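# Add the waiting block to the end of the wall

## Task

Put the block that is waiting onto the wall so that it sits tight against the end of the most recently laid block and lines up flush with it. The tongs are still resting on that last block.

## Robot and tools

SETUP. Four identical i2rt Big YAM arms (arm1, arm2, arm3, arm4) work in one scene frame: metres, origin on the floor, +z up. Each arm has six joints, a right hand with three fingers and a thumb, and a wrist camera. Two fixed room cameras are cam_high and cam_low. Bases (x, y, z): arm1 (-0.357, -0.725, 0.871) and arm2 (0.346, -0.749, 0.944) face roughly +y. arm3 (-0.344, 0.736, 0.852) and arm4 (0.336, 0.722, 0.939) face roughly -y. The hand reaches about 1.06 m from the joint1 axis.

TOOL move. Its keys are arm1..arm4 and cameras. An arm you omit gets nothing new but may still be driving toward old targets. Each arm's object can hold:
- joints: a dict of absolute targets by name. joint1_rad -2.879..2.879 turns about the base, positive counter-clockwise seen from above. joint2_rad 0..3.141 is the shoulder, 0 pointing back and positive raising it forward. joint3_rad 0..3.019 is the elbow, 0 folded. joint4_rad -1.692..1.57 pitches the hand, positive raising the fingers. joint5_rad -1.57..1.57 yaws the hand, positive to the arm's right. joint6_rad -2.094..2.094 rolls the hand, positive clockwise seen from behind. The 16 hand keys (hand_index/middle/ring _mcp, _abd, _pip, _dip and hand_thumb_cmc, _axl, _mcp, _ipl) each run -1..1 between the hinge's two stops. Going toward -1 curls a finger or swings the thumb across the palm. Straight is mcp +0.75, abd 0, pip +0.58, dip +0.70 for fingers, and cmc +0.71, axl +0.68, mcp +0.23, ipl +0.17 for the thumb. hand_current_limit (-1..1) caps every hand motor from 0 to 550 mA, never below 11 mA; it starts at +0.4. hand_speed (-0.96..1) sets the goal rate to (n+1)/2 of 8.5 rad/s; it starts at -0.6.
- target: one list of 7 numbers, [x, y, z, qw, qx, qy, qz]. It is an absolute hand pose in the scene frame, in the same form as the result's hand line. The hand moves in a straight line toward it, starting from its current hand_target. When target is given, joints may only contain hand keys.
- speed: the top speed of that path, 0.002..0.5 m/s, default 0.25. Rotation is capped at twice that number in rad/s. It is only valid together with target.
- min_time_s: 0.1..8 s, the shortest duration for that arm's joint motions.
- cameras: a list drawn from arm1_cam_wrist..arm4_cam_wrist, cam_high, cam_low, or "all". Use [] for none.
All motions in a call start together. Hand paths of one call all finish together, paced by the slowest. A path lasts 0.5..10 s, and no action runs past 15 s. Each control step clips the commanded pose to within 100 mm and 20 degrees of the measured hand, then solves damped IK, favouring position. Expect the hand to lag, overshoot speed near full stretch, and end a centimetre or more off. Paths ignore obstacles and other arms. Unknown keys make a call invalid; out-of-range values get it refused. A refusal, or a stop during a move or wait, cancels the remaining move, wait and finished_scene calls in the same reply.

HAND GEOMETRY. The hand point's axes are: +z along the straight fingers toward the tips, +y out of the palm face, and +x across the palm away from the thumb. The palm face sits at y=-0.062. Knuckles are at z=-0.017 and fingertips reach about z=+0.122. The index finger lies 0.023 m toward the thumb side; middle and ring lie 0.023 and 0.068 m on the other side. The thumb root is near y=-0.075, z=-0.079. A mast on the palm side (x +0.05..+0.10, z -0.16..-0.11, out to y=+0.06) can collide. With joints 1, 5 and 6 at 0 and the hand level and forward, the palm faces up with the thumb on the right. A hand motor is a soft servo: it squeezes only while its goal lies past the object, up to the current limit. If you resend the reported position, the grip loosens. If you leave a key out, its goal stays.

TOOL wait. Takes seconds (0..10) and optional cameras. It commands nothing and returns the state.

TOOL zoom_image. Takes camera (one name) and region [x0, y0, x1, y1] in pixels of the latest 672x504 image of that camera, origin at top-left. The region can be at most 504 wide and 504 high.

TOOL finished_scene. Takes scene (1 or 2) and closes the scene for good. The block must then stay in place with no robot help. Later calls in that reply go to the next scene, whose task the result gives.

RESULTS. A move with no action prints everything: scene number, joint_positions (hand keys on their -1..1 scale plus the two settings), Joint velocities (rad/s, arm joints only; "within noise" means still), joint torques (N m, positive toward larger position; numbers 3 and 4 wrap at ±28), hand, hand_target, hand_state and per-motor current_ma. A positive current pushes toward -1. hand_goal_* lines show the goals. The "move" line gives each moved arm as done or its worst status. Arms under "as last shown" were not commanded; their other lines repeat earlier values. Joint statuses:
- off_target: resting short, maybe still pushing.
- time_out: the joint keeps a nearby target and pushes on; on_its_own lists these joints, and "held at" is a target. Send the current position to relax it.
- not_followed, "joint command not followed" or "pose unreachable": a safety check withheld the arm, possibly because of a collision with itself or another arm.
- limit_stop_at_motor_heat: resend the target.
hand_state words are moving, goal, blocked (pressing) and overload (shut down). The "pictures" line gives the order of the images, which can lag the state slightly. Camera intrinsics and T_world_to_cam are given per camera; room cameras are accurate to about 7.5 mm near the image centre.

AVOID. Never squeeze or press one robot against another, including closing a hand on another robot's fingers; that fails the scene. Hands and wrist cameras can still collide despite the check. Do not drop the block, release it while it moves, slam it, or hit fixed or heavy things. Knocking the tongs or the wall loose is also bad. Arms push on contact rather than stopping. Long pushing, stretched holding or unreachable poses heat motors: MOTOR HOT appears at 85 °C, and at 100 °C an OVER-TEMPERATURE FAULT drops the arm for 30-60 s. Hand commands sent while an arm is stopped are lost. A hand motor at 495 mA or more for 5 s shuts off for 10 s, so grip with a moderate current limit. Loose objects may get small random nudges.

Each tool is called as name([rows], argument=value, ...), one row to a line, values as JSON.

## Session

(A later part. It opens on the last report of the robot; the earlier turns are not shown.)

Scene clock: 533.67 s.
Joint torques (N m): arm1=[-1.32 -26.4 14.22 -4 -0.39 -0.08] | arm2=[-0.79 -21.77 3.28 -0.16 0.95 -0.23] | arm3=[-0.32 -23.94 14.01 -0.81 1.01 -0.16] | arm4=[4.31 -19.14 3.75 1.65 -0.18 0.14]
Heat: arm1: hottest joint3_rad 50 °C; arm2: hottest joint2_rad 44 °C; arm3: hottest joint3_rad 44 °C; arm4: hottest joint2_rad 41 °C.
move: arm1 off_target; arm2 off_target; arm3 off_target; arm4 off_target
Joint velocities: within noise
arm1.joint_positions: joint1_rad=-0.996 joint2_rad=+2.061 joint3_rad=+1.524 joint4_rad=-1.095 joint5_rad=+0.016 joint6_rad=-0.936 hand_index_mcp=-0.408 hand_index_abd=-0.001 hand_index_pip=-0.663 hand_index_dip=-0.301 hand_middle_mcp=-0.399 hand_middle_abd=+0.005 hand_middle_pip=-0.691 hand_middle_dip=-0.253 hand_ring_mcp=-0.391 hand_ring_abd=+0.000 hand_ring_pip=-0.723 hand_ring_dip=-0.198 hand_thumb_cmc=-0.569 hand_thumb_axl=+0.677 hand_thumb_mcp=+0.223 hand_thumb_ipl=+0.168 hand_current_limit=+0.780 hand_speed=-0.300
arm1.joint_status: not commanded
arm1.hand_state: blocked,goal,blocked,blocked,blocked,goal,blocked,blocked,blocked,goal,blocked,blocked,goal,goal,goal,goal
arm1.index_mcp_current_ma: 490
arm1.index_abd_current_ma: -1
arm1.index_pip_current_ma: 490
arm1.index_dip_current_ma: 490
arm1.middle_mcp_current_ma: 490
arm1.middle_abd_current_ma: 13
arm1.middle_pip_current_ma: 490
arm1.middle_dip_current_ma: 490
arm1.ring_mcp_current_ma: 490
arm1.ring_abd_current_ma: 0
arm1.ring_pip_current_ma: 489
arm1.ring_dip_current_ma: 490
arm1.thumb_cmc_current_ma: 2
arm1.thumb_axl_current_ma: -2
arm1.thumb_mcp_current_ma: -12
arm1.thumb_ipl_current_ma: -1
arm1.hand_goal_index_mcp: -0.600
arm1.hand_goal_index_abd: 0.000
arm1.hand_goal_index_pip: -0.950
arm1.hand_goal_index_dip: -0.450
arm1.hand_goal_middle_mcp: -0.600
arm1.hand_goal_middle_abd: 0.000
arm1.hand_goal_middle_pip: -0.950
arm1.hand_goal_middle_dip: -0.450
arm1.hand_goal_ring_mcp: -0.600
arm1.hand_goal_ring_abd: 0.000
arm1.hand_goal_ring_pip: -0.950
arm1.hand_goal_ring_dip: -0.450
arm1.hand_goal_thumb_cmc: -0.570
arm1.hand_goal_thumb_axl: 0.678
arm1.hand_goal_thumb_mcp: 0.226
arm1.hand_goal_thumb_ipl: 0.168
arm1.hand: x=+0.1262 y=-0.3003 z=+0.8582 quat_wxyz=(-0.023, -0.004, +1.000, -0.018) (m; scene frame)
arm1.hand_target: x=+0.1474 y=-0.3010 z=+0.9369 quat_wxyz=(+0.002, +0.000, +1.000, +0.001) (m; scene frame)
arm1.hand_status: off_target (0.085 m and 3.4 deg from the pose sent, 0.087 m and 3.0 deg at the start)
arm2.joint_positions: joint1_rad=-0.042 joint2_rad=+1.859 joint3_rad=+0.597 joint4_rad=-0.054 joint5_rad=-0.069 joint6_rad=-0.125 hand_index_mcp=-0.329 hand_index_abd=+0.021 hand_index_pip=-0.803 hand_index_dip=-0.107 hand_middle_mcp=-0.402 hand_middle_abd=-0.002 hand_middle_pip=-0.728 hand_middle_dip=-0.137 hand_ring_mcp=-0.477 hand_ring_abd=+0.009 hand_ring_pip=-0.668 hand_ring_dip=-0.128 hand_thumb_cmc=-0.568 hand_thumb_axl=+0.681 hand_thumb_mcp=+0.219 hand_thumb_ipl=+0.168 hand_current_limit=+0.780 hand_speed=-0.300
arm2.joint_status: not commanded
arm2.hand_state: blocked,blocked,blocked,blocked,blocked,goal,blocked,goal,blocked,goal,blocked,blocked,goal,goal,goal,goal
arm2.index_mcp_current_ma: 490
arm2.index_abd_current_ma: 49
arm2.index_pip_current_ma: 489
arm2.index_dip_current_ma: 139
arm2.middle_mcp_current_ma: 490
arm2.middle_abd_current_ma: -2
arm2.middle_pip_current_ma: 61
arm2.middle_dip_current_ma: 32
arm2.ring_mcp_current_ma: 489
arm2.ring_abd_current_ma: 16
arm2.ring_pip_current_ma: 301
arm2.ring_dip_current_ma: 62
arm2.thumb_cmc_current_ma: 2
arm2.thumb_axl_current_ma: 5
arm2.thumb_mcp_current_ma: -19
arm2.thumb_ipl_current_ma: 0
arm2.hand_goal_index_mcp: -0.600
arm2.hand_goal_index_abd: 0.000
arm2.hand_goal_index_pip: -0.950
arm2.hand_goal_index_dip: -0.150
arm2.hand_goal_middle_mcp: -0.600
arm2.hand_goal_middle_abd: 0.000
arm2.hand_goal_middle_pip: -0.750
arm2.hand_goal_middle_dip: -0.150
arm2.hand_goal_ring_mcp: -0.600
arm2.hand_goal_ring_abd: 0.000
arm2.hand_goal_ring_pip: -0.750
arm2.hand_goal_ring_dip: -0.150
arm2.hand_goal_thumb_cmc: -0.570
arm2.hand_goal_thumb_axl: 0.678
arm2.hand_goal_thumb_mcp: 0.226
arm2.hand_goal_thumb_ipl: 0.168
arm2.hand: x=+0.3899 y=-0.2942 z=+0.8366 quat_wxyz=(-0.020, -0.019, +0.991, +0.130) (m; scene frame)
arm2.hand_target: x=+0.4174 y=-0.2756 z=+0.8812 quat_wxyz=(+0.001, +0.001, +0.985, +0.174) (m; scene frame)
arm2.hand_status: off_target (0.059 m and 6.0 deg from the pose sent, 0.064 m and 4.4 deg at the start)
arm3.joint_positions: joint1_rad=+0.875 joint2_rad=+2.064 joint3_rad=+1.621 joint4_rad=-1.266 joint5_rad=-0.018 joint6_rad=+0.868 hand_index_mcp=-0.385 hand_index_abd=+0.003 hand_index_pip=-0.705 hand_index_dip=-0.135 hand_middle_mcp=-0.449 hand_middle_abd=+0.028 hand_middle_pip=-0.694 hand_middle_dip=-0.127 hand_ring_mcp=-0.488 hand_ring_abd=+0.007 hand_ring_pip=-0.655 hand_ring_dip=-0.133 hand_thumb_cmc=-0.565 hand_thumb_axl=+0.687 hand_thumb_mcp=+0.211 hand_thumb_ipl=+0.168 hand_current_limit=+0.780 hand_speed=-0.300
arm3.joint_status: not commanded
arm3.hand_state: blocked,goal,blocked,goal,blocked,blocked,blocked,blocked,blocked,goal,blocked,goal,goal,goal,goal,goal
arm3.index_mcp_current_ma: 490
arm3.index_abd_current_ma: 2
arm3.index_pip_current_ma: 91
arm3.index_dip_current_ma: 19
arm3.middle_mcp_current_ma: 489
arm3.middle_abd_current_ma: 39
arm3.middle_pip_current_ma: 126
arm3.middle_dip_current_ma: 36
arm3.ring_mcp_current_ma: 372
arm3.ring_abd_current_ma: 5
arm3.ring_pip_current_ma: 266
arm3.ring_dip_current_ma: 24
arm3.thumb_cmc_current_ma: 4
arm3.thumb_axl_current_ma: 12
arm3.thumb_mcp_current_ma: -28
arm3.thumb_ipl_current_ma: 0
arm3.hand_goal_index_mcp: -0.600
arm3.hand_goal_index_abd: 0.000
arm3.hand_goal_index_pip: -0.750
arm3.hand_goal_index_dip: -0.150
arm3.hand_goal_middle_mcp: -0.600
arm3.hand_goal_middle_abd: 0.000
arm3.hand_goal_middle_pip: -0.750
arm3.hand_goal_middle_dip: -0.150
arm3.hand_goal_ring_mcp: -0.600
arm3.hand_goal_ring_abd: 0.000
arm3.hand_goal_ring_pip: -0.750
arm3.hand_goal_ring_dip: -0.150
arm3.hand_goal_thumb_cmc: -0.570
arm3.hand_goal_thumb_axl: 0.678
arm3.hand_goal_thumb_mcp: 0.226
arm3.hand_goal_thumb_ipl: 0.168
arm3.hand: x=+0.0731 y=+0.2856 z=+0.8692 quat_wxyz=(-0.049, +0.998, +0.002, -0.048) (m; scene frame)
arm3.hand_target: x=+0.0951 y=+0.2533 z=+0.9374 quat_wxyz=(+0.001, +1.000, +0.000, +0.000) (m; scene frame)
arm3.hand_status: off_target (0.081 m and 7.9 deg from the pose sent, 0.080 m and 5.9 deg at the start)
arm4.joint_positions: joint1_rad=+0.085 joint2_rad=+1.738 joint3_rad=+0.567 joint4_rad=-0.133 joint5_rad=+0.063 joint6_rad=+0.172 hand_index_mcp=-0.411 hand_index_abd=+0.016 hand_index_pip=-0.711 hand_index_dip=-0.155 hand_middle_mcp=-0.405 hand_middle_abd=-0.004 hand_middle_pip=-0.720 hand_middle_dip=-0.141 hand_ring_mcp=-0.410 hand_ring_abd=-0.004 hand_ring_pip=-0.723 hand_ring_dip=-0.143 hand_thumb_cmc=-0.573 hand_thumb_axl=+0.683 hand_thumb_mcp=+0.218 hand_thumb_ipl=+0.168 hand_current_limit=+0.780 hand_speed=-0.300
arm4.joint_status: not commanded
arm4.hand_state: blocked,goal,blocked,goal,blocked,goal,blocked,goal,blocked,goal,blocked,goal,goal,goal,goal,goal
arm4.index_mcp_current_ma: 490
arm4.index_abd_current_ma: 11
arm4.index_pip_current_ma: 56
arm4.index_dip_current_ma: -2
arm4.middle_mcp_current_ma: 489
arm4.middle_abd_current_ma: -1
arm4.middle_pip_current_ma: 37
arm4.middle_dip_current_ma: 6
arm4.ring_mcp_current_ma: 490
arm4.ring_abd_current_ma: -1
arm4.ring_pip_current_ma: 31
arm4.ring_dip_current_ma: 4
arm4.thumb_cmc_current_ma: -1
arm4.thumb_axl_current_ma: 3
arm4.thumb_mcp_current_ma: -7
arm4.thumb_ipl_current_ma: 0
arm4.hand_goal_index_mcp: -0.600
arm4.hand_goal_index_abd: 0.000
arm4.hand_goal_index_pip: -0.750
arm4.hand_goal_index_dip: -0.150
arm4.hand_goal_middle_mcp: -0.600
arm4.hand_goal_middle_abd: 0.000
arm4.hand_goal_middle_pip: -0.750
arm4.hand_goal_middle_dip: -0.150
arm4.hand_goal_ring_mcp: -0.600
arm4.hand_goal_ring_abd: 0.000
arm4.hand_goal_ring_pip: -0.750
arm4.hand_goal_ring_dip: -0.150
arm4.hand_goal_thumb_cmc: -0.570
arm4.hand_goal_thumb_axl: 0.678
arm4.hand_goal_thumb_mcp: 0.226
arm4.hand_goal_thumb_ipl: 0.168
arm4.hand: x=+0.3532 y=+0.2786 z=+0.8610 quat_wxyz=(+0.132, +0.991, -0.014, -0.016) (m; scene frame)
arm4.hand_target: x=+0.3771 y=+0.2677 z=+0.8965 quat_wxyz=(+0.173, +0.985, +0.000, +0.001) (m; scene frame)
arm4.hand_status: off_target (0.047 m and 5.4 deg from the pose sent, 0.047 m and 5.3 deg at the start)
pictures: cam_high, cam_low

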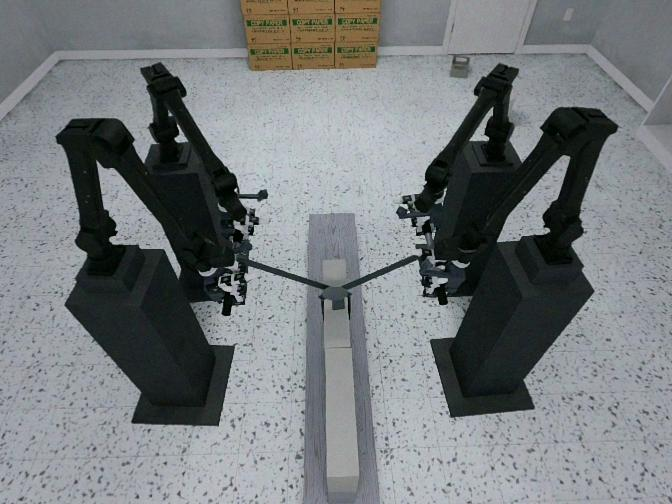

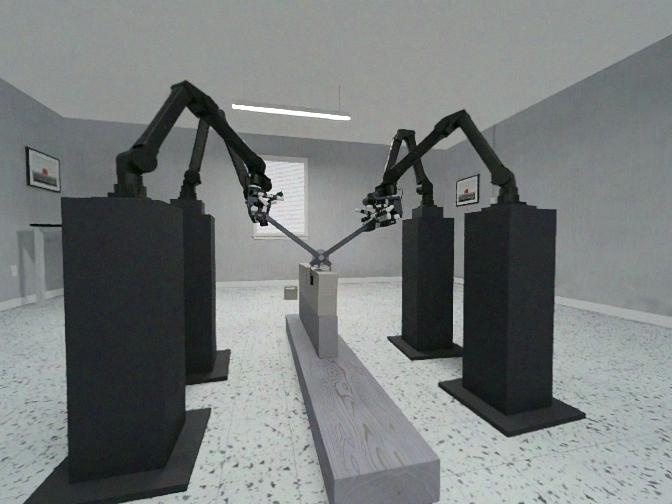

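move(arm1={"target": [0.147, -0.308, 0.885, 0, 0, 1, 0], "speed": 0.05}, arm2={"target": [0.412, -0.298, 0.850, 0, 0, 0.985, 0.1736], "speed": 0.05}, arm3={"target": [0.095, 0.275, 0.885, 0, 1, 0, 0], "speed": 0.05}, arm4={"target": [0.373, 0.272, 0.868, 0.1736, 0.985, 0, 0], "speed": 0.05}, cameras=["cam_high","cam_low"])

zoom_image(camera="cam_high", region=[310, 255, 370, 355])

zoom_image(camera="cam_high", region=[315, 325, 365, 370])

zoom_image(camera="cam_low", region=[296, 262, 341, 322])

Scene clock: 542.00 s.
Joint torques (N m): arm1=[-1.9 -22.83 8.18 0.39 -0.18 -0.16] | arm2=[-0.62 -16.32 0.61 1.25 0.97 -0.12] | arm3=[0.56 -21.25 8.43 1.22 0.86 -0.1] | arm4=[2.26 -12.34 4.3 2.74 -0.29 0.04]
Heat: arm1: hottest joint3_rad 51 °C; arm2: hottest joint2_rad 45 °C; arm3: hottest joint3_rad 45 °C; arm4: hottest joint2_rad 41 °C.
move: arm1 off_target; arm2 off_target; arm3 off_target; arm4 off_target
Joint velocities: within noise
arm1.joint_positions: joint1_rad=-0.996 joint2_rad=+2.068 joint3_rad=+1.524 joint4_rad=-1.074 joint5_rad=+0.011 joint6_rad=-0.936 hand_index_mcp=-0.408 hand_index_abd=-0.001 hand_index_pip=-0.663 hand_index_dip=-0.303 hand_middle_mcp=-0.399 hand_middle_abd=+0.005 hand_middle_pip=-0.691 hand_middle_dip=-0.254 hand_ring_mcp=-0.391 hand_ring_abd=+0.001 hand_ring_pip=-0.723 hand_ring_dip=-0.199 hand_thumb_cmc=-0.569 hand_thumb_axl=+0.677 hand_thumb_mcp=+0.223 hand_thumb_ipl=+0.168 hand_current_limit=+0.780 hand_speed=-0.300
arm1.joint_status: not commanded
arm1.hand_state: blocked,goal,blocked,blocked,blocked,goal,blocked,blocked,blocked,goal,blocked,blocked,goal,goal,goal,goal
arm1.index_mcp_current_ma: 490
arm1.index_abd_current_ma: -1
arm1.index_pip_current_ma: 490
arm1.index_dip_current_ma: 489
arm1.middle_mcp_current_ma: 490
arm1.middle_abd_current_ma: 13
arm1.middle_pip_current_ma: 490
arm1.middle_dip_current_ma: 489
arm1.ring_mcp_current_ma: 490
arm1.ring_abd_current_ma: 2
arm1.ring_pip_current_ma: 490
arm1.ring_dip_current_ma: 490
arm1.thumb_cmc_current_ma: 2
arm1.thumb_axl_current_ma: -2
arm1.thumb_mcp_current_ma: -12
arm1.thumb_ipl_current_ma: -1
arm1.hand_goal_index_mcp: -0.600
arm1.hand_goal_index_abd: 0.000
arm1.hand_goal_index_pip: -0.950
arm1.hand_goal_index_dip: -0.450
arm1.hand_goal_middle_mcp: -0.600
arm1.hand_goal_middle_abd: 0.000
arm1.hand_goal_middle_pip: -0.950
arm1.hand_goal_middle_dip: -0.450
arm1.hand_goal_ring_mcp: -0.600
arm1.hand_goal_ring_abd: 0.000
arm1.hand_goal_ring_pip: -0.950
arm1.hand_goal_ring_dip: -0.450
arm1.hand_goal_thumb_cmc: -0.570
arm1.hand_goal_thumb_axl: 0.678
arm1.hand_goal_thumb_mcp: 0.226
arm1.hand_goal_thumb_ipl: 0.168
arm1.hand: x=+0.1290 y=-0.2971 z=+0.8550 quat_wxyz=(-0.019, -0.003, +1.000, -0.013) (m; scene frame)
arm1.hand_target: x=+0.1466 y=-0.3081 z=+0.8844 quat_wxyz=(+0.000, +0.000, +1.000, -0.001) (m; scene frame)
arm1.hand_status: off_target (0.037 m and 2.6 deg from the pose sent, 0.035 m and 3.4 deg at the start)
arm2.joint_positions: joint1_rad=-0.043 joint2_rad=+1.885 joint3_rad=+0.570 joint4_rad=+0.063 joint5_rad=-0.069 joint6_rad=-0.125 hand_index_mcp=-0.327 hand_index_abd=+0.021 hand_index_pip=-0.803 hand_index_dip=-0.107 hand_middle_mcp=-0.402 hand_middle_abd=+0.011 hand_middle_pip=-0.714 hand_middle_dip=-0.137 hand_ring_mcp=-0.477 hand_ring_abd=+0.008 hand_ring_pip=-0.668 hand_ring_dip=-0.128 hand_thumb_cmc=-0.568 hand_thumb_axl=+0.681 hand_thumb_mcp=+0.219 hand_thumb_ipl=+0.168 hand_current_limit=+0.780 hand_speed=-0.300
arm2.joint_status: not commanded
arm2.hand_state: blocked,blocked,blocked,blocked,blocked,goal,blocked,goal,blocked,goal,blocked,blocked,goal,goal,goal,goal
arm2.index_mcp_current_ma: 490
arm2.index_abd_current_ma: 49
arm2.index_pip_current_ma: 489
arm2.index_dip_current_ma: 139
arm2.middle_mcp_current_ma: 490
arm2.middle_abd_current_ma: 23
arm2.middle_pip_current_ma: 108
arm2.middle_dip_current_ma: 32
arm2.ring_mcp_current_ma: 490
arm2.ring_abd_current_ma: 16
arm2.ring_pip_current_ma: 301
arm2.ring_dip_current_ma: 62
arm2.thumb_cmc_current_ma: 2
arm2.thumb_axl_current_ma: 5
arm2.thumb_mcp_current_ma: -19
arm2.thumb_ipl_current_ma: 0
arm2.hand_goal_index_mcp: -0.600
arm2.hand_goal_index_abd: 0.000
arm2.hand_goal_index_pip: -0.950
arm2.hand_goal_index_dip: -0.150
arm2.hand_goal_middle_mcp: -0.600
arm2.hand_goal_middle_abd: 0.000
arm2.hand_goal_middle_pip: -0.750
arm2.hand_goal_middle_dip: -0.150
arm2.hand_goal_ring_mcp: -0.600
arm2.hand_goal_ring_abd: 0.000
arm2.hand_goal_ring_pip: -0.750
arm2.hand_goal_ring_dip: -0.150
arm2.hand_goal_thumb_cmc: -0.570
arm2.hand_goal_thumb_axl: 0.678
arm2.hand_goal_thumb_mcp: 0.226
arm2.hand_goal_thumb_ipl: 0.168
arm2.hand: x=+0.3907 y=-0.2908 z=+0.8362 quat_wxyz=(-0.016, -0.019, +0.987, +0.162) (m; scene frame)
arm2.hand_target: x=+0.4112 y=-0.2978 z=+0.8486 quat_wxyz=(+0.000, +0.000, +0.985, +0.173) (m; scene frame)
arm2.hand_status: off_target (0.026 m and 3.2 deg from the pose sent, 0.026 m and 6.0 deg at the start)
arm3.joint_positions: joint1_rad=+0.891 joint2_rad=+2.050 joint3_rad=+1.568 joint4_rad=-1.178 joint5_rad=-0.016 joint6_rad=+0.887 hand_index_mcp=-0.385 hand_index_abd=+0.003 hand_index_pip=-0.705 hand_index_dip=-0.135 hand_middle_mcp=-0.449 hand_middle_abd=+0.026 hand_middle_pip=-0.694 hand_middle_dip=-0.127 hand_ring_mcp=-0.488 hand_ring_abd=+0.007 hand_ring_pip=-0.655 hand_ring_dip=-0.133 hand_thumb_cmc=-0.565 hand_thumb_axl=+0.687 hand_thumb_mcp=+0.211 hand_thumb_ipl=+0.168 hand_current_limit=+0.780 hand_speed=-0.300
arm3.joint_status: not commanded
arm3.hand_state: blocked,goal,blocked,goal,blocked,blocked,blocked,blocked,blocked,goal,blocked,goal,goal,goal,goal,goal
arm3.index_mcp_current_ma: 490
arm3.index_abd_current_ma: 2
arm3.index_pip_current_ma: 91
arm3.index_dip_current_ma: 18
arm3.middle_mcp_current_ma: 489
arm3.middle_abd_current_ma: 34
arm3.middle_pip_current_ma: 126
arm3.middle_dip_current_ma: 36
arm3.ring_mcp_current_ma: 372
arm3.ring_abd_current_ma: 5
arm3.ring_pip_current_ma: 266
arm3.ring_dip_current_ma: 24
arm3.thumb_cmc_current_ma: 4
arm3.thumb_axl_current_ma: 12
arm3.thumb_mcp_current_ma: -28
arm3.thumb_ipl_current_ma: 0
arm3.hand_goal_index_mcp: -0.600
arm3.hand_goal_index_abd: 0.000
arm3.hand_goal_index_pip: -0.750
arm3.hand_goal_index_dip: -0.150
arm3.hand_goal_middle_mcp: -0.600
arm3.hand_goal_middle_abd: 0.000
arm3.hand_goal_middle_pip: -0.750
arm3.hand_goal_middle_dip: -0.150
arm3.hand_goal_ring_mcp: -0.600
arm3.hand_goal_ring_abd: 0.000
arm3.hand_goal_ring_pip: -0.750
arm3.hand_goal_ring_dip: -0.150
arm3.hand_goal_thumb_cmc: -0.570
arm3.hand_goal_thumb_axl: 0.678
arm3.hand_goal_thumb_mcp: 0.226
arm3.hand_goal_thumb_ipl: 0.168
arm3.hand: x=+0.0799 y=+0.2919 z=+0.8601 quat_wxyz=(-0.032, +0.999, +0.001, -0.030) (m; scene frame)
arm3.hand_target: x=+0.0941 y=+0.2759 z=+0.8860 quat_wxyz=(+0.000, +1.000, +0.000, +0.000) (m; scene frame)
arm3.hand_status: off_target (0.034 m and 5.1 deg from the pose sent, 0.029 m and 7.9 deg at the start)
arm4.joint_positions: joint1_rad=+0.097 joint2_rad=+1.759 joint3_rad=+0.538 joint4_rad=-0.046 joint5_rad=+0.064 joint6_rad=+0.175 hand_index_mcp=-0.414 hand_index_abd=+0.004 hand_index_pip=-0.708 hand_index_dip=-0.157 hand_middle_mcp=-0.411 hand_middle_abd=-0.002 hand_middle_pip=-0.718 hand_middle_dip=-0.141 hand_ring_mcp=-0.410 hand_ring_abd=-0.004 hand_ring_pip=-0.723 hand_ring_dip=-0.143 hand_thumb_cmc=-0.568 hand_thumb_axl=+0.686 hand_thumb_mcp=+0.213 hand_thumb_ipl=+0.168 hand_current_limit=+0.780 hand_speed=-0.300
arm4.joint_status: not commanded
arm4.hand_state: blocked,goal,blocked,goal,blocked,goal,blocked,goal,blocked,goal,blocked,goal,goal,goal,goal,goal
arm4.index_mcp_current_ma: 489
arm4.index_abd_current_ma: 1
arm4.index_pip_current_ma: 61
arm4.index_dip_current_ma: -4
arm4.middle_mcp_current_ma: 489
arm4.middle_abd_current_ma: 0
arm4.middle_pip_current_ma: 40
arm4.middle_dip_current_ma: 6
arm4.ring_mcp_current_ma: 490
arm4.ring_abd_current_ma: -1
arm4.ring_pip_current_ma: 31
arm4.ring_dip_current_ma: 4
arm4.thumb_cmc_current_ma: 1
arm4.thumb_axl_current_ma: 6
arm4.thumb_mcp_current_ma: -15
arm4.thumb_ipl_current_ma: 0
arm4.hand_goal_index_mcp: -0.600
arm4.hand_goal_index_abd: 0.000
arm4.hand_goal_index_pip: -0.750
arm4.hand_goal_index_dip: -0.150
arm4.hand_goal_middle_mcp: -0.600
arm4.hand_goal_middle_abd: 0.000
arm4.hand_goal_middle_pip: -0.750
arm4.hand_goal_middle_dip: -0.150
arm4.hand_goal_ring_mcp: -0.600
arm4.hand_goal_ring_abd: 0.000
arm4.hand_goal_ring_pip: -0.750
arm4.hand_goal_ring_dip: -0.150
arm4.hand_goal_thumb_cmc: -0.570
arm4.hand_goal_thumb_axl: 0.678
arm4.hand_goal_thumb_mcp: 0.226
arm4.hand_goal_thumb_ipl: 0.168
arm4.hand: x=+0.3576 y=+0.2812 z=+0.8568 quat_wxyz=(+0.151, +0.988, -0.010, -0.013) (m; scene frame)
arm4.hand_target: x=+0.3729 y=+0.2723 z=+0.8680 quat_wxyz=(+0.173, +0.985, +0.000, +0.000) (m; scene frame)
arm4.hand_status: off_target (0.021 m and 3.2 deg from the pose sent, 0.022 m and 5.4 deg at the start)
pictures: cam_high, cam_low

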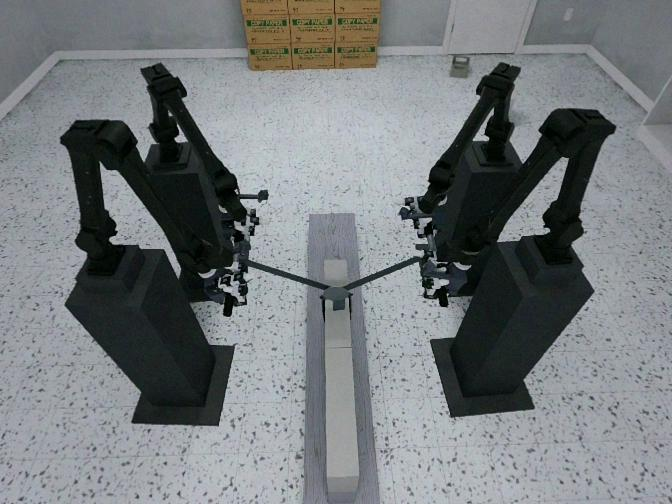

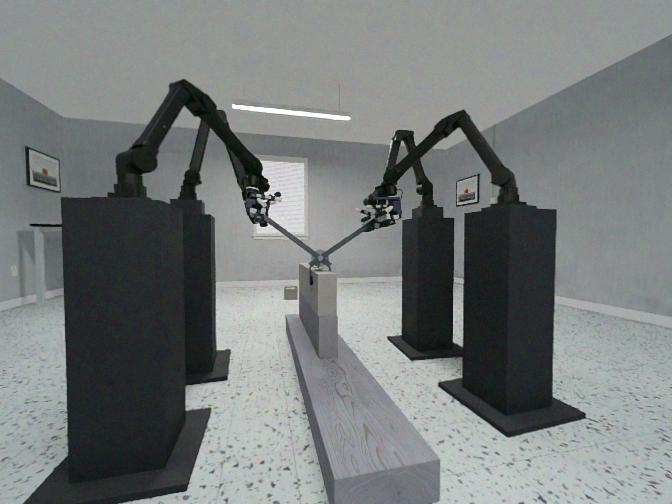

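Scaled by 5.040 from the camera's 672x504 image, which has a finer 960x720 frame.

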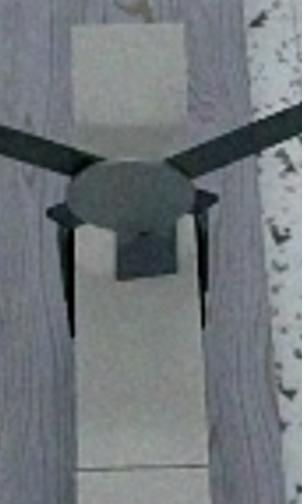

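Scaled by 10.080 from the camera's 672x504 image, which has a finer 960x720 frame.

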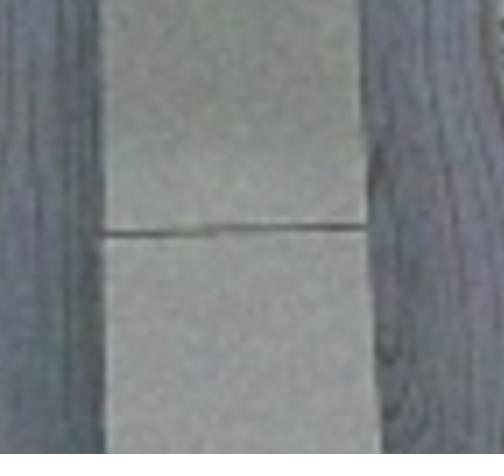

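Scaled by 8.400 from the camera's 672x504 image, which has a finer 960x720 frame.

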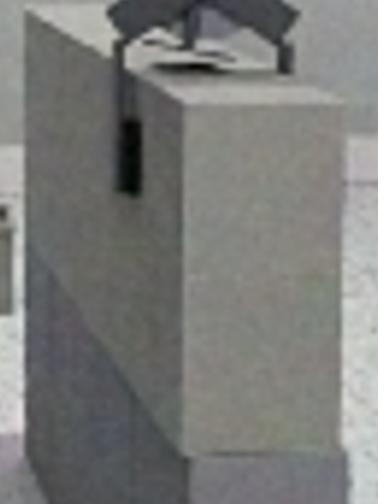

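move(arm1={"target": [0.143, -0.312, 0.840, 0, 0, 1, 0], "speed": 0.05}, arm2={"target": [0.406, -0.306, 0.825, 0, 0, 0.985, 0.1736], "speed": 0.05}, arm3={"target": [0.094, 0.287, 0.843, 0, 1, 0, 0], "speed": 0.05}, arm4={"target": [0.372, 0.281, 0.843, 0.1736, 0.985, 0, 0], "speed": 0.05}, cameras=["cam_high","cam_low"])

zoom_image(camera="cam_high", region=[310, 255, 370, 355])

zoom_image(camera="cam_high", region=[315, 325, 365, 370])

zoom_image(camera="cam_low", region=[296, 262, 341, 322])

Scene clock: 548.63 s.
Joint torques (N m): arm1=[-1.03 -19.43 7.38 1.28 0.1 -0.06] | arm2=[0.67 -15.21 0.47 1.16 0.95 0.02] | arm3=[-0.09 -18.08 8.4 1.35 0.8 -0.2] | arm4=[1.96 -11.46 3.77 2.97 -0.07 0.06]
Heat: arm1: hottest joint3_rad 50 °C; arm2: hottest joint2_rad 45 °C; arm3: hottest joint3_rad 44 °C; arm4: hottest joint2_rad 41 °C.
move: arm1 off_target; arm2 off_target; arm3 off_target; arm4 off_target
Joint velocities: within noise
arm1.joint_positions: joint1_rad=-1.012 joint2_rad=+2.080 joint3_rad=+1.477 joint4_rad=-0.991 joint5_rad=+0.004 joint6_rad=-0.953 hand_index_mcp=-0.408 hand_index_abd=-0.001 hand_index_pip=-0.663 hand_index_dip=-0.303 hand_middle_mcp=-0.400 hand_middle_abd=+0.005 hand_middle_pip=-0.691 hand_middle_dip=-0.254 hand_ring_mcp=-0.394 hand_ring_abd=+0.001 hand_ring_pip=-0.723 hand_ring_dip=-0.199 hand_thumb_cmc=-0.569 hand_thumb_axl=+0.677 hand_thumb_mcp=+0.223 hand_thumb_ipl=+0.168 hand_current_limit=+0.780 hand_speed=-0.300
arm1.joint_status: not commanded
arm1.hand_state: blocked,goal,blocked,blocked,blocked,goal,blocked,blocked,blocked,goal,blocked,blocked,goal,goal,goal,goal
arm1.index_mcp_current_ma: 490
arm1.index_abd_current_ma: -1
arm1.index_pip_current_ma: 490
arm1.index_dip_current_ma: 489
arm1.middle_mcp_current_ma: 490
arm1.middle_abd_current_ma: 13
arm1.middle_pip_current_ma: 490
arm1.middle_dip_current_ma: 489
arm1.ring_mcp_current_ma: 490
arm1.ring_abd_current_ma: 2
arm1.ring_pip_current_ma: 489
arm1.ring_dip_current_ma: 489
arm1.thumb_cmc_current_ma: 2
arm1.thumb_axl_current_ma: -2
arm1.thumb_mcp_current_ma: -12
arm1.thumb_ipl_current_ma: -1
arm1.hand_goal_index_mcp: -0.600
arm1.hand_goal_index_abd: 0.000
arm1.hand_goal_index_pip: -0.950
arm1.hand_goal_index_dip: -0.450
arm1.hand_goal_middle_mcp: -0.600
arm1.hand_goal_middle_abd: 0.000
arm1.hand_goal_middle_pip: -0.950
arm1.hand_goal_middle_dip: -0.450
arm1.hand_goal_ring_mcp: -0.600
arm1.hand_goal_ring_abd: 0.000
arm1.hand_goal_ring_pip: -0.950
arm1.hand_goal_ring_dip: -0.450
arm1.hand_goal_thumb_cmc: -0.570
arm1.hand_goal_thumb_axl: 0.678
arm1.hand_goal_thumb_mcp: 0.226
arm1.hand_goal_thumb_ipl: 0.168
arm1.hand: x=+0.1314 y=-0.3042 z=+0.8356 quat_wxyz=(-0.011, -0.004, +1.000, -0.002) (m; scene frame)
arm1.hand_target: x=+0.1430 y=-0.3121 z=+0.8401 quat_wxyz=(+0.000, +0.000, +1.000, +0.000) (m; scene frame)
arm1.hand_status: off_target (0.015 m and 1.4 deg from the pose sent, 0.025 m and 2.6 deg at the start)
arm2.joint_positions: joint1_rad=-0.043 joint2_rad=+1.952 joint3_rad=+0.548 joint4_rad=+0.168 joint5_rad=-0.066 joint6_rad=-0.124 hand_index_mcp=-0.327 hand_index_abd=+0.020 hand_index_pip=-0.803 hand_index_dip=-0.107 hand_middle_mcp=-0.408 hand_middle_abd=+0.006 hand_middle_pip=-0.714 hand_middle_dip=-0.136 hand_ring_mcp=-0.477 hand_ring_abd=+0.008 hand_ring_pip=-0.668 hand_ring_dip=-0.128 hand_thumb_cmc=-0.569 hand_thumb_axl=+0.681 hand_thumb_mcp=+0.219 hand_thumb_ipl=+0.168 hand_current_limit=+0.780 hand_speed=-0.300
arm2.joint_status: not commanded
arm2.hand_state: blocked,goal,blocked,blocked,blocked,goal,blocked,goal,blocked,goal,blocked,blocked,goal,goal,goal,goal
arm2.index_mcp_current_ma: 489
arm2.index_abd_current_ma: 45
arm2.index_pip_current_ma: 489
arm2.index_dip_current_ma: 139
arm2.middle_mcp_current_ma: 490
arm2.middle_abd_current_ma: 11
arm2.middle_pip_current_ma: 109
arm2.middle_dip_current_ma: 35
arm2.ring_mcp_current_ma: 489
arm2.ring_abd_current_ma: 16
arm2.ring_pip_current_ma: 301
arm2.ring_dip_current_ma: 62
arm2.thumb_cmc_current_ma: 2
arm2.thumb_axl_current_ma: 5
arm2.thumb_mcp_current_ma: -19
arm2.thumb_ipl_current_ma: 0
arm2.hand_goal_index_mcp: -0.600
arm2.hand_goal_index_abd: 0.000
arm2.hand_goal_index_pip: -0.950
arm2.hand_goal_index_dip: -0.150
arm2.hand_goal_middle_mcp: -0.600
arm2.hand_goal_middle_abd: 0.000
arm2.hand_goal_middle_pip: -0.750
arm2.hand_goal_middle_dip: -0.150
arm2.hand_goal_ring_mcp: -0.600
arm2.hand_goal_ring_abd: 0.000
arm2.hand_goal_ring_pip: -0.750
arm2.hand_goal_ring_dip: -0.150
arm2.hand_goal_thumb_cmc: -0.570
arm2.hand_goal_thumb_axl: 0.678
arm2.hand_goal_thumb_mcp: 0.226
arm2.hand_goal_thumb_ipl: 0.168
arm2.hand: x=+0.3907 y=-0.2986 z=+0.8189 quat_wxyz=(-0.014, -0.019, +0.985, +0.169) (m; scene frame)
arm2.hand_target: x=+0.4055 y=-0.3059 z=+0.8245 quat_wxyz=(+0.000, +0.000, +0.985, +0.173) (m; scene frame)
arm2.hand_status: off_target (0.018 m and 2.7 deg from the pose sent, 0.024 m and 3.2 deg at the start)
arm3.joint_positions: joint1_rad=+0.915 joint2_rad=+2.053 joint3_rad=+1.497 joint4_rad=-1.077 joint5_rad=-0.014 joint6_rad=+0.914 hand_index_mcp=-0.385 hand_index_abd=+0.003 hand_index_pip=-0.705 hand_index_dip=-0.135 hand_middle_mcp=-0.450 hand_middle_abd=+0.025 hand_middle_pip=-0.694 hand_middle_dip=-0.127 hand_ring_mcp=-0.488 hand_ring_abd=+0.005 hand_ring_pip=-0.655 hand_ring_dip=-0.133 hand_thumb_cmc=-0.565 hand_thumb_axl=+0.687 hand_thumb_mcp=+0.211 hand_thumb_ipl=+0.168 hand_current_limit=+0.780 hand_speed=-0.300
arm3.joint_status: not commanded
arm3.hand_state: blocked,goal,blocked,goal,blocked,blocked,blocked,blocked,blocked,goal,blocked,goal,goal,goal,goal,goal
arm3.index_mcp_current_ma: 489
arm3.index_abd_current_ma: 2
arm3.index_pip_current_ma: 91
arm3.index_dip_current_ma: 18
arm3.middle_mcp_current_ma: 490
arm3.middle_abd_current_ma: 31
arm3.middle_pip_current_ma: 126
arm3.middle_dip_current_ma: 35
arm3.ring_mcp_current_ma: 372
arm3.ring_abd_current_ma: 3
arm3.ring_pip_current_ma: 266
arm3.ring_dip_current_ma: 24
arm3.thumb_cmc_current_ma: 4
arm3.thumb_axl_current_ma: 12
arm3.thumb_mcp_current_ma: -28
arm3.thumb_ipl_current_ma: 0
arm3.hand_goal_index_mcp: -0.600
arm3.hand_goal_index_abd: 0.000
arm3.hand_goal_index_pip: -0.750
arm3.hand_goal_index_dip: -0.150
arm3.hand_goal_middle_mcp: -0.600
arm3.hand_goal_middle_abd: 0.000
arm3.hand_goal_middle_pip: -0.750
arm3.hand_goal_middle_dip: -0.150
arm3.hand_goal_ring_mcp: -0.600
arm3.hand_goal_ring_abd: 0.000
arm3.hand_goal_ring_pip: -0.750
arm3.hand_goal_ring_dip: -0.150
arm3.hand_goal_thumb_cmc: -0.570
arm3.hand_goal_thumb_axl: 0.678
arm3.hand_goal_thumb_mcp: 0.226
arm3.hand_goal_thumb_ipl: 0.168
arm3.hand: x=+0.0825 y=+0.3060 z=+0.8354 quat_wxyz=(-0.022, +1.000, -0.001, -0.021) (m; scene frame)
arm3.hand_target: x=+0.0934 y=+0.2876 z=+0.8437 quat_wxyz=(+0.000, +1.000, +0.000, +0.000) (m; scene frame)
arm3.hand_status: off_target (0.023 m and 3.5 deg from the pose sent, 0.023 m and 5.1 deg at the start)
arm4.joint_positions: joint1_rad=+0.104 joint2_rad=+1.830 joint3_rad=+0.513 joint4_rad=+0.059 joint5_rad=+0.060 joint6_rad=+0.177 hand_index_mcp=-0.415 hand_index_abd=+0.003 hand_index_pip=-0.708 hand_index_dip=-0.157 hand_middle_mcp=-0.416 hand_middle_abd=-0.002 hand_middle_pip=-0.718 hand_middle_dip=-0.141 hand_ring_mcp=-0.413 hand_ring_abd=-0.004 hand_ring_pip=-0.720 hand_ring_dip=-0.146 hand_thumb_cmc=-0.567 hand_thumb_axl=+0.686 hand_thumb_mcp=+0.213 hand_thumb_ipl=+0.168 hand_current_limit=+0.780 hand_speed=-0.300
arm4.joint_status: not commanded
arm4.hand_state: blocked,goal,blocked,goal,blocked,goal,blocked,goal,blocked,goal,blocked,goal,goal,goal,goal,goal
arm4.index_mcp_current_ma: 490
arm4.index_abd_current_ma: 1
arm4.index_pip_current_ma: 61
arm4.index_dip_current_ma: -4
arm4.middle_mcp_current_ma: 490
arm4.middle_abd_current_ma: 0
arm4.middle_pip_current_ma: 40
arm4.middle_dip_current_ma: 6
arm4.ring_mcp_current_ma: 490
arm4.ring_abd_current_ma: -1
arm4.ring_pip_current_ma: 36
arm4.ring_dip_current_ma: 1
arm4.thumb_cmc_current_ma: 1
arm4.thumb_axl_current_ma: 6
arm4.thumb_mcp_current_ma: -15
arm4.thumb_ipl_current_ma: 0
arm4.hand_goal_index_mcp: -0.600
arm4.hand_goal_index_abd: 0.000
arm4.hand_goal_index_pip: -0.750
arm4.hand_goal_index_dip: -0.150
arm4.hand_goal_middle_mcp: -0.600
arm4.hand_goal_middle_abd: 0.000
arm4.hand_goal_middle_pip: -0.750
arm4.hand_goal_middle_dip: -0.150
arm4.hand_goal_ring_mcp: -0.600
arm4.hand_goal_ring_abd: 0.000
arm4.hand_goal_ring_pip: -0.750
arm4.hand_goal_ring_dip: -0.150
arm4.hand_goal_thumb_cmc: -0.570
arm4.hand_goal_thumb_axl: 0.678
arm4.hand_goal_thumb_mcp: 0.226
arm4.hand_goal_thumb_ipl: 0.168
arm4.hand: x=+0.3599 y=+0.2898 z=+0.8363 quat_wxyz=(+0.155, +0.988, -0.007, -0.009) (m; scene frame)
arm4.hand_target: x=+0.3720 y=+0.2813 z=+0.8431 quat_wxyz=(+0.173, +0.985, +0.000, +0.000) (m; scene frame)
arm4.hand_status: off_target (0.016 m and 2.6 deg from the pose sent, 0.020 m and 3.2 deg at the start)
pictures: cam_high, cam_low

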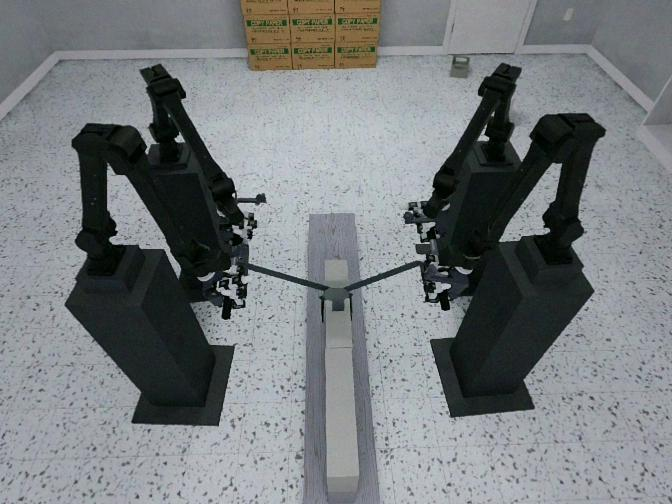

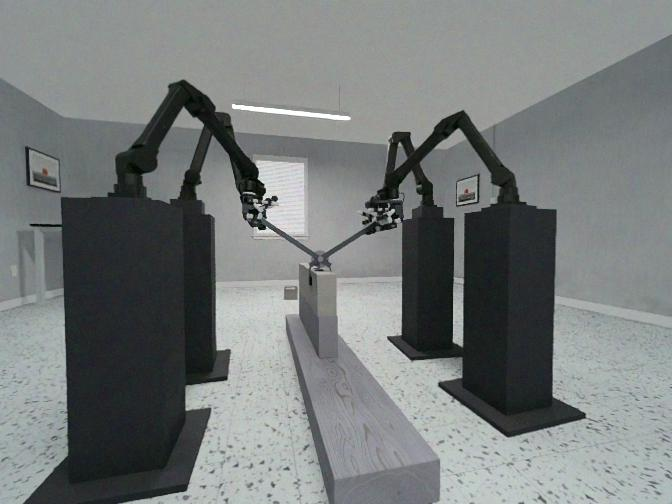

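Scaled by 5.040 from the camera's 672x504 image, which has a finer 960x720 frame.

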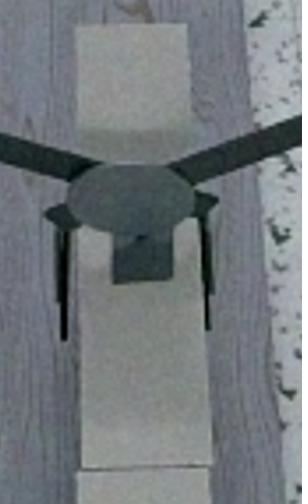

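Scaled by 10.080 from the camera's 672x504 image, which has a finer 960x720 frame.

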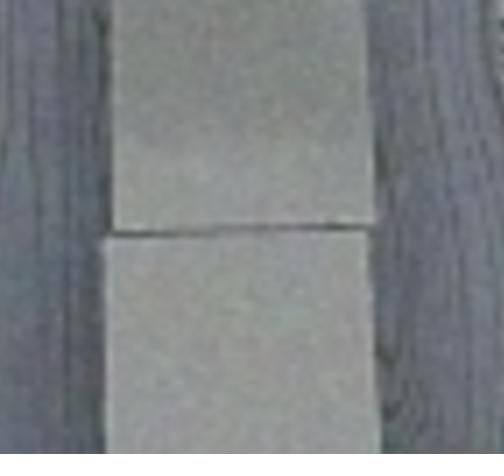

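Scaled by 8.400 from the camera's 672x504 image, which has a finer 960x720 frame.

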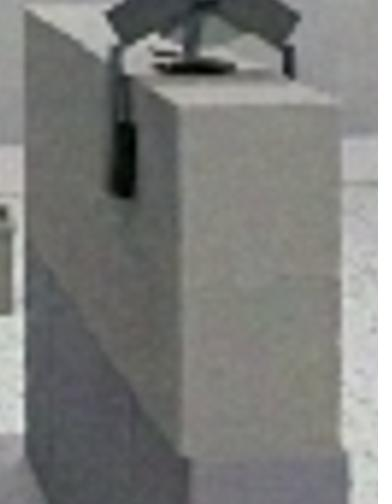

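move(arm1={"target": [0.133, -0.337, 0.775, 0, 0, 1, 0], "speed": 0.06}, arm2={"target": [0.393, -0.343, 0.800, 0, 0, 0.985, 0.1736], "speed": 0.06}, arm3={"target": [0.083, 0.336, 0.773, 0, 1, 0, 0], "speed": 0.06}, arm4={"target": [0.360, 0.329, 0.802, 0.1736, 0.985, 0, 0], "speed": 0.06}, cameras=["cam_high","cam_low"])

zoom_image(camera="cam_high", region=[310, 255, 370, 355])

zoom_image(camera="cam_low", region=[280, 232, 360, 322])

Scene clock: 556.13 s.
Joint torques (N m): arm1=[-1.2 -15.56 5.64 0.83 0.1 -0.09] | arm2=[2.67 -14.92 -2.33 1.32 0.05 0.32] | arm3=[1.85 -16.67 5.85 0.03 0.54 -0.01] | arm4=[1.32 -12.22 -0.8 2.5 0.57 -0.02]
Heat: arm1: hottest joint3_rad 49 °C; arm2: hottest joint2_rad 45 °C; arm3: hottest joint3_rad 42 °C; arm4: hottest joint2_rad 40 °C.
move: arm1 off_target; arm2 off_target; arm3 done; arm4 done
Joint velocities: within noise
arm1.joint_positions: joint1_rad=-1.039 joint2_rad=+2.101 joint3_rad=+1.382 joint4_rad=-0.810 joint5_rad=+0.003 joint6_rad=-0.976 hand_index_mcp=-0.412 hand_index_abd=-0.001 hand_index_pip=-0.663 hand_index_dip=-0.303 hand_middle_mcp=-0.402 hand_middle_abd=+0.005 hand_middle_pip=-0.691 hand_middle_dip=-0.254 hand_ring_mcp=-0.395 hand_ring_abd=+0.001 hand_ring_pip=-0.723 hand_ring_dip=-0.199 hand_thumb_cmc=-0.569 hand_thumb_axl=+0.677 hand_thumb_mcp=+0.223 hand_thumb_ipl=+0.168 hand_current_limit=+0.780 hand_speed=-0.300
arm1.joint_status: not commanded
arm1.hand_state: blocked,goal,blocked,blocked,blocked,goal,blocked,blocked,blocked,goal,blocked,blocked,goal,goal,goal,goal
arm1.index_mcp_current_ma: 490
arm1.index_abd_current_ma: -1
arm1.index_pip_current_ma: 490
arm1.index_dip_current_ma: 490
arm1.middle_mcp_current_ma: 489
arm1.middle_abd_current_ma: 13
arm1.middle_pip_current_ma: 490
arm1.middle_dip_current_ma: 489
arm1.ring_mcp_current_ma: 489
arm1.ring_abd_current_ma: 1
arm1.ring_pip_current_ma: 489
arm1.ring_dip_current_ma: 489
arm1.thumb_cmc_current_ma: 2
arm1.thumb_axl_current_ma: -2
arm1.thumb_mcp_current_ma: -12
arm1.thumb_ipl_current_ma: -1
arm1.hand_goal_index_mcp: -0.600
arm1.hand_goal_index_abd: 0.000
arm1.hand_goal_index_pip: -0.950
arm1.hand_goal_index_dip: -0.450
arm1.hand_goal_middle_mcp: -0.600
arm1.hand_goal_middle_abd: 0.000
arm1.hand_goal_middle_pip: -0.950
arm1.hand_goal_middle_dip: -0.450
arm1.hand_goal_ring_mcp: -0.600
arm1.hand_goal_ring_abd: 0.000
arm1.hand_goal_ring_pip: -0.950
arm1.hand_goal_ring_dip: -0.450
arm1.hand_goal_thumb_cmc: -0.570
arm1.hand_goal_thumb_axl: 0.678
arm1.hand_goal_thumb_mcp: 0.226
arm1.hand_goal_thumb_ipl: 0.168
arm1.hand: x=+0.1362 y=-0.3196 z=+0.7993 quat_wxyz=(+0.015, -0.002, +1.000, +0.017) (m; scene frame)
arm1.hand_target: x=+0.1321 y=-0.3370 z=+0.7758 quat_wxyz=(+0.000, +0.000, +1.000, +0.000) (m; scene frame)
arm1.hand_status: off_target (0.030 m and 2.6 deg from the pose sent, 0.069 m and 1.4 deg at the start)
arm2.joint_positions: joint1_rad=-0.039 joint2_rad=+2.042 joint3_rad=+0.488 joint4_rad=+0.346 joint5_rad=-0.032 joint6_rad=-0.123 hand_index_mcp=-0.332 hand_index_abd=+0.020 hand_index_pip=-0.803 hand_index_dip=-0.107 hand_middle_mcp=-0.408 hand_middle_abd=+0.000 hand_middle_pip=-0.725 hand_middle_dip=-0.136 hand_ring_mcp=-0.477 hand_ring_abd=+0.008 hand_ring_pip=-0.668 hand_ring_dip=-0.128 hand_thumb_cmc=-0.569 hand_thumb_axl=+0.681 hand_thumb_mcp=+0.219 hand_thumb_ipl=+0.168 hand_current_limit=+0.780 hand_speed=-0.300
arm2.joint_status: not commanded
arm2.hand_state: blocked,goal,blocked,blocked,blocked,goal,blocked,goal,blocked,goal,blocked,blocked,goal,goal,goal,goal
arm2.index_mcp_current_ma: 489
arm2.index_abd_current_ma: 45
arm2.index_pip_current_ma: 489
arm2.index_dip_current_ma: 139
arm2.middle_mcp_current_ma: 489
arm2.middle_abd_current_ma: 0
arm2.middle_pip_current_ma: 70
arm2.middle_dip_current_ma: 35
arm2.ring_mcp_current_ma: 489
arm2.ring_abd_current_ma: 16
arm2.ring_pip_current_ma: 301
arm2.ring_dip_current_ma: 62
arm2.thumb_cmc_current_ma: 2
arm2.thumb_axl_current_ma: 5
arm2.thumb_mcp_current_ma: -19
arm2.thumb_ipl_current_ma: 0
arm2.hand_goal_index_mcp: -0.600
arm2.hand_goal_index_abd: 0.000
arm2.hand_goal_index_pip: -0.950
arm2.hand_goal_index_dip: -0.150
arm2.hand_goal_middle_mcp: -0.600
arm2.hand_goal_middle_abd: 0.000
arm2.hand_goal_middle_pip: -0.750
arm2.hand_goal_middle_dip: -0.150
arm2.hand_goal_ring_mcp: -0.600
arm2.hand_goal_ring_abd: 0.000
arm2.hand_goal_ring_pip: -0.750
arm2.hand_goal_ring_dip: -0.150
arm2.hand_goal_thumb_cmc: -0.570
arm2.hand_goal_thumb_axl: 0.678
arm2.hand_goal_thumb_mcp: 0.226
arm2.hand_goal_thumb_ipl: 0.168
arm2.hand: x=+0.3928 y=-0.3218 z=+0.7986 quat_wxyz=(+0.004, -0.018, +0.983, +0.181) (m; scene frame)
arm2.hand_target: x=+0.3930 y=-0.3424 z=+0.7995 quat_wxyz=(+0.000, +0.000, +0.985, +0.173) (m; scene frame)
arm2.hand_status: off_target (0.021 m and 2.3 deg from the pose sent, 0.048 m and 2.7 deg at the start)
arm3.joint_positions: joint1_rad=+0.951 joint2_rad=+2.075 joint3_rad=+1.348 joint4_rad=-0.835 joint5_rad=-0.008 joint6_rad=+0.946 hand_index_mcp=-0.385 hand_index_abd=+0.003 hand_index_pip=-0.705 hand_index_dip=-0.135 hand_middle_mcp=-0.450 hand_middle_abd=+0.025 hand_middle_pip=-0.694 hand_middle_dip=-0.127 hand_ring_mcp=-0.488 hand_ring_abd=+0.005 hand_ring_pip=-0.655 hand_ring_dip=-0.133 hand_thumb_cmc=-0.565 hand_thumb_axl=+0.687 hand_thumb_mcp=+0.211 hand_thumb_ipl=+0.168 hand_current_limit=+0.780 hand_speed=-0.300
arm3.joint_status: not commanded
arm3.hand_state: blocked,goal,blocked,goal,blocked,blocked,blocked,blocked,blocked,goal,blocked,goal,goal,goal,goal,goal
arm3.index_mcp_current_ma: 489
arm3.index_abd_current_ma: 2
arm3.index_pip_current_ma: 91
arm3.index_dip_current_ma: 18
arm3.middle_mcp_current_ma: 489
arm3.middle_abd_current_ma: 31
arm3.middle_pip_current_ma: 126
arm3.middle_dip_current_ma: 35
arm3.ring_mcp_current_ma: 372
arm3.ring_abd_current_ma: 3
arm3.ring_pip_current_ma: 266
arm3.ring_dip_current_ma: 24
arm3.thumb_cmc_current_ma: 4
arm3.thumb_axl_current_ma: 12
arm3.thumb_mcp_current_ma: -28
arm3.thumb_ipl_current_ma: 0
arm3.hand_goal_index_mcp: -0.600
arm3.hand_goal_index_abd: 0.000
arm3.hand_goal_index_pip: -0.750
arm3.hand_goal_index_dip: -0.150
arm3.hand_goal_middle_mcp: -0.600
arm3.hand_goal_middle_abd: 0.000
arm3.hand_goal_middle_pip: -0.750
arm3.hand_goal_middle_dip: -0.150
arm3.hand_goal_ring_mcp: -0.600
arm3.hand_goal_ring_abd: 0.000
arm3.hand_goal_ring_pip: -0.750
arm3.hand_goal_ring_dip: -0.150
arm3.hand_goal_thumb_cmc: -0.570
arm3.hand_goal_thumb_axl: 0.678
arm3.hand_goal_thumb_mcp: 0.226
arm3.hand_goal_thumb_ipl: 0.168
arm3.hand: x=+0.0823 y=+0.3300 z=+0.7800 quat_wxyz=(+0.001, +1.000, +0.002, +0.005) (m; scene frame)
arm3.hand_target: x=+0.0829 y=+0.3359 z=+0.7730 quat_wxyz=(+0.000, +1.000, +0.000, +0.000) (m; scene frame)
arm3.hand_status: done (0.009 m and 0.6 deg from the pose sent, 0.069 m and 3.5 deg at the start)
arm4.joint_positions: joint1_rad=+0.104 joint2_rad=+1.992 joint3_rad=+0.432 joint4_rad=+0.338 joint5_rad=+0.042 joint6_rad=+0.176 hand_index_mcp=-0.415 hand_index_abd=+0.002 hand_index_pip=-0.710 hand_index_dip=-0.157 hand_middle_mcp=-0.416 hand_middle_abd=-0.002 hand_middle_pip=-0.718 hand_middle_dip=-0.141 hand_ring_mcp=-0.418 hand_ring_abd=-0.004 hand_ring_pip=-0.716 hand_ring_dip=-0.149 hand_thumb_cmc=-0.567 hand_thumb_axl=+0.686 hand_thumb_mcp=+0.213 hand_thumb_ipl=+0.168 hand_current_limit=+0.780 hand_speed=-0.300
arm4.joint_status: not commanded
arm4.hand_state: blocked,goal,blocked,goal,blocked,goal,blocked,goal,blocked,goal,blocked,goal,goal,goal,goal,goal
arm4.index_mcp_current_ma: 490
arm4.index_abd_current_ma: 1
arm4.index_pip_current_ma: 56
arm4.index_dip_current_ma: -3
arm4.middle_mcp_current_ma: 490
arm4.middle_abd_current_ma: 0
arm4.middle_pip_current_ma: 40
arm4.middle_dip_current_ma: 6
arm4.ring_mcp_current_ma: 489
arm4.ring_abd_current_ma: -1
arm4.ring_pip_current_ma: 44
arm4.ring_dip_current_ma: 0
arm4.thumb_cmc_current_ma: 1
arm4.thumb_axl_current_ma: 6
arm4.thumb_mcp_current_ma: -15
arm4.thumb_ipl_current_ma: 0
arm4.hand_goal_index_mcp: -0.600
arm4.hand_goal_index_abd: 0.000
arm4.hand_goal_index_pip: -0.750
arm4.hand_goal_index_dip: -0.150
arm4.hand_goal_middle_mcp: -0.600
arm4.hand_goal_middle_abd: 0.000
arm4.hand_goal_middle_pip: -0.750
arm4.hand_goal_middle_dip: -0.150
arm4.hand_goal_ring_mcp: -0.600
arm4.hand_goal_ring_abd: 0.000
arm4.hand_goal_ring_pip: -0.750
arm4.hand_goal_ring_dip: -0.150
arm4.hand_goal_thumb_cmc: -0.570
arm4.hand_goal_thumb_axl: 0.678
arm4.hand_goal_thumb_mcp: 0.226
arm4.hand_goal_thumb_ipl: 0.168
arm4.hand: x=+0.3574 y=+0.3201 z=+0.7983 quat_wxyz=(+0.171, +0.985, -0.006, +0.003) (m; scene frame)
arm4.hand_target: x=+0.3599 y=+0.3288 z=+0.8018 quat_wxyz=(+0.174, +0.985, +0.000, +0.000) (m; scene frame)
arm4.hand_status: done (0.010 m and 0.8 deg from the pose sent, 0.052 m and 2.6 deg at the start)
pictures: cam_high, cam_low

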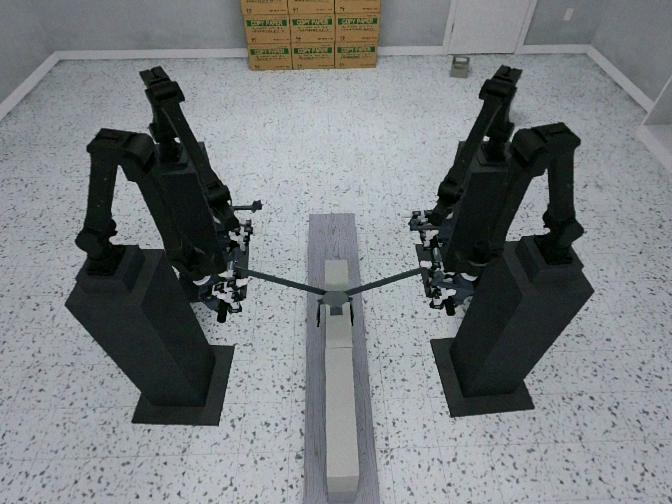

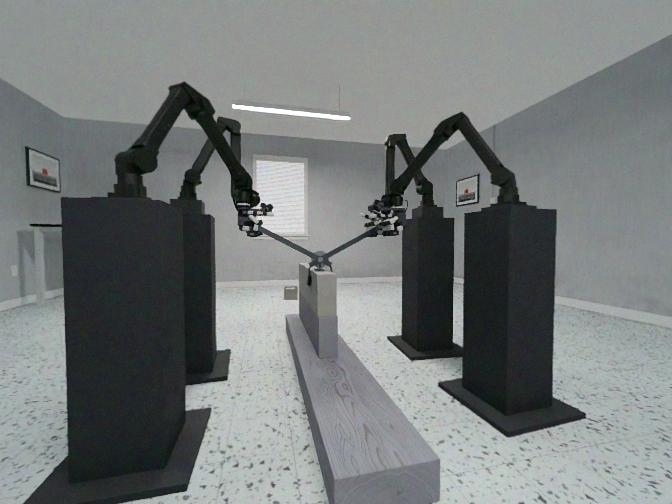

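Scaled by 5.040 from the camera's 672x504 image, which has a finer 960x720 frame.

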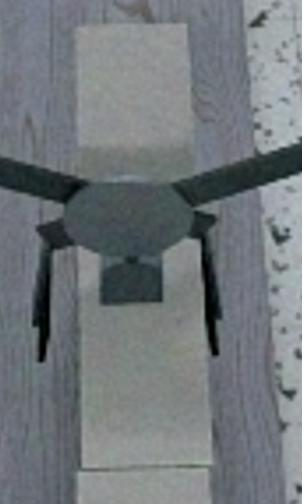

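Scaled by 5.600 from the camera's 672x504 image, which has a finer 960x720 frame.

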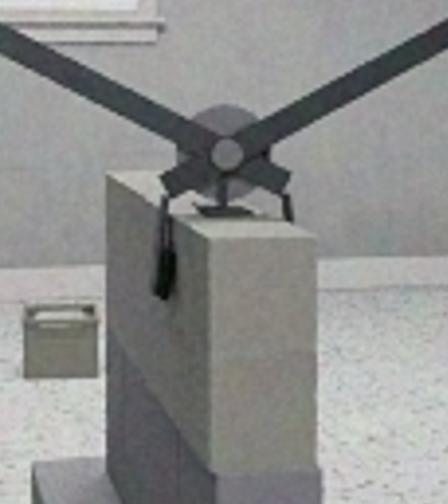

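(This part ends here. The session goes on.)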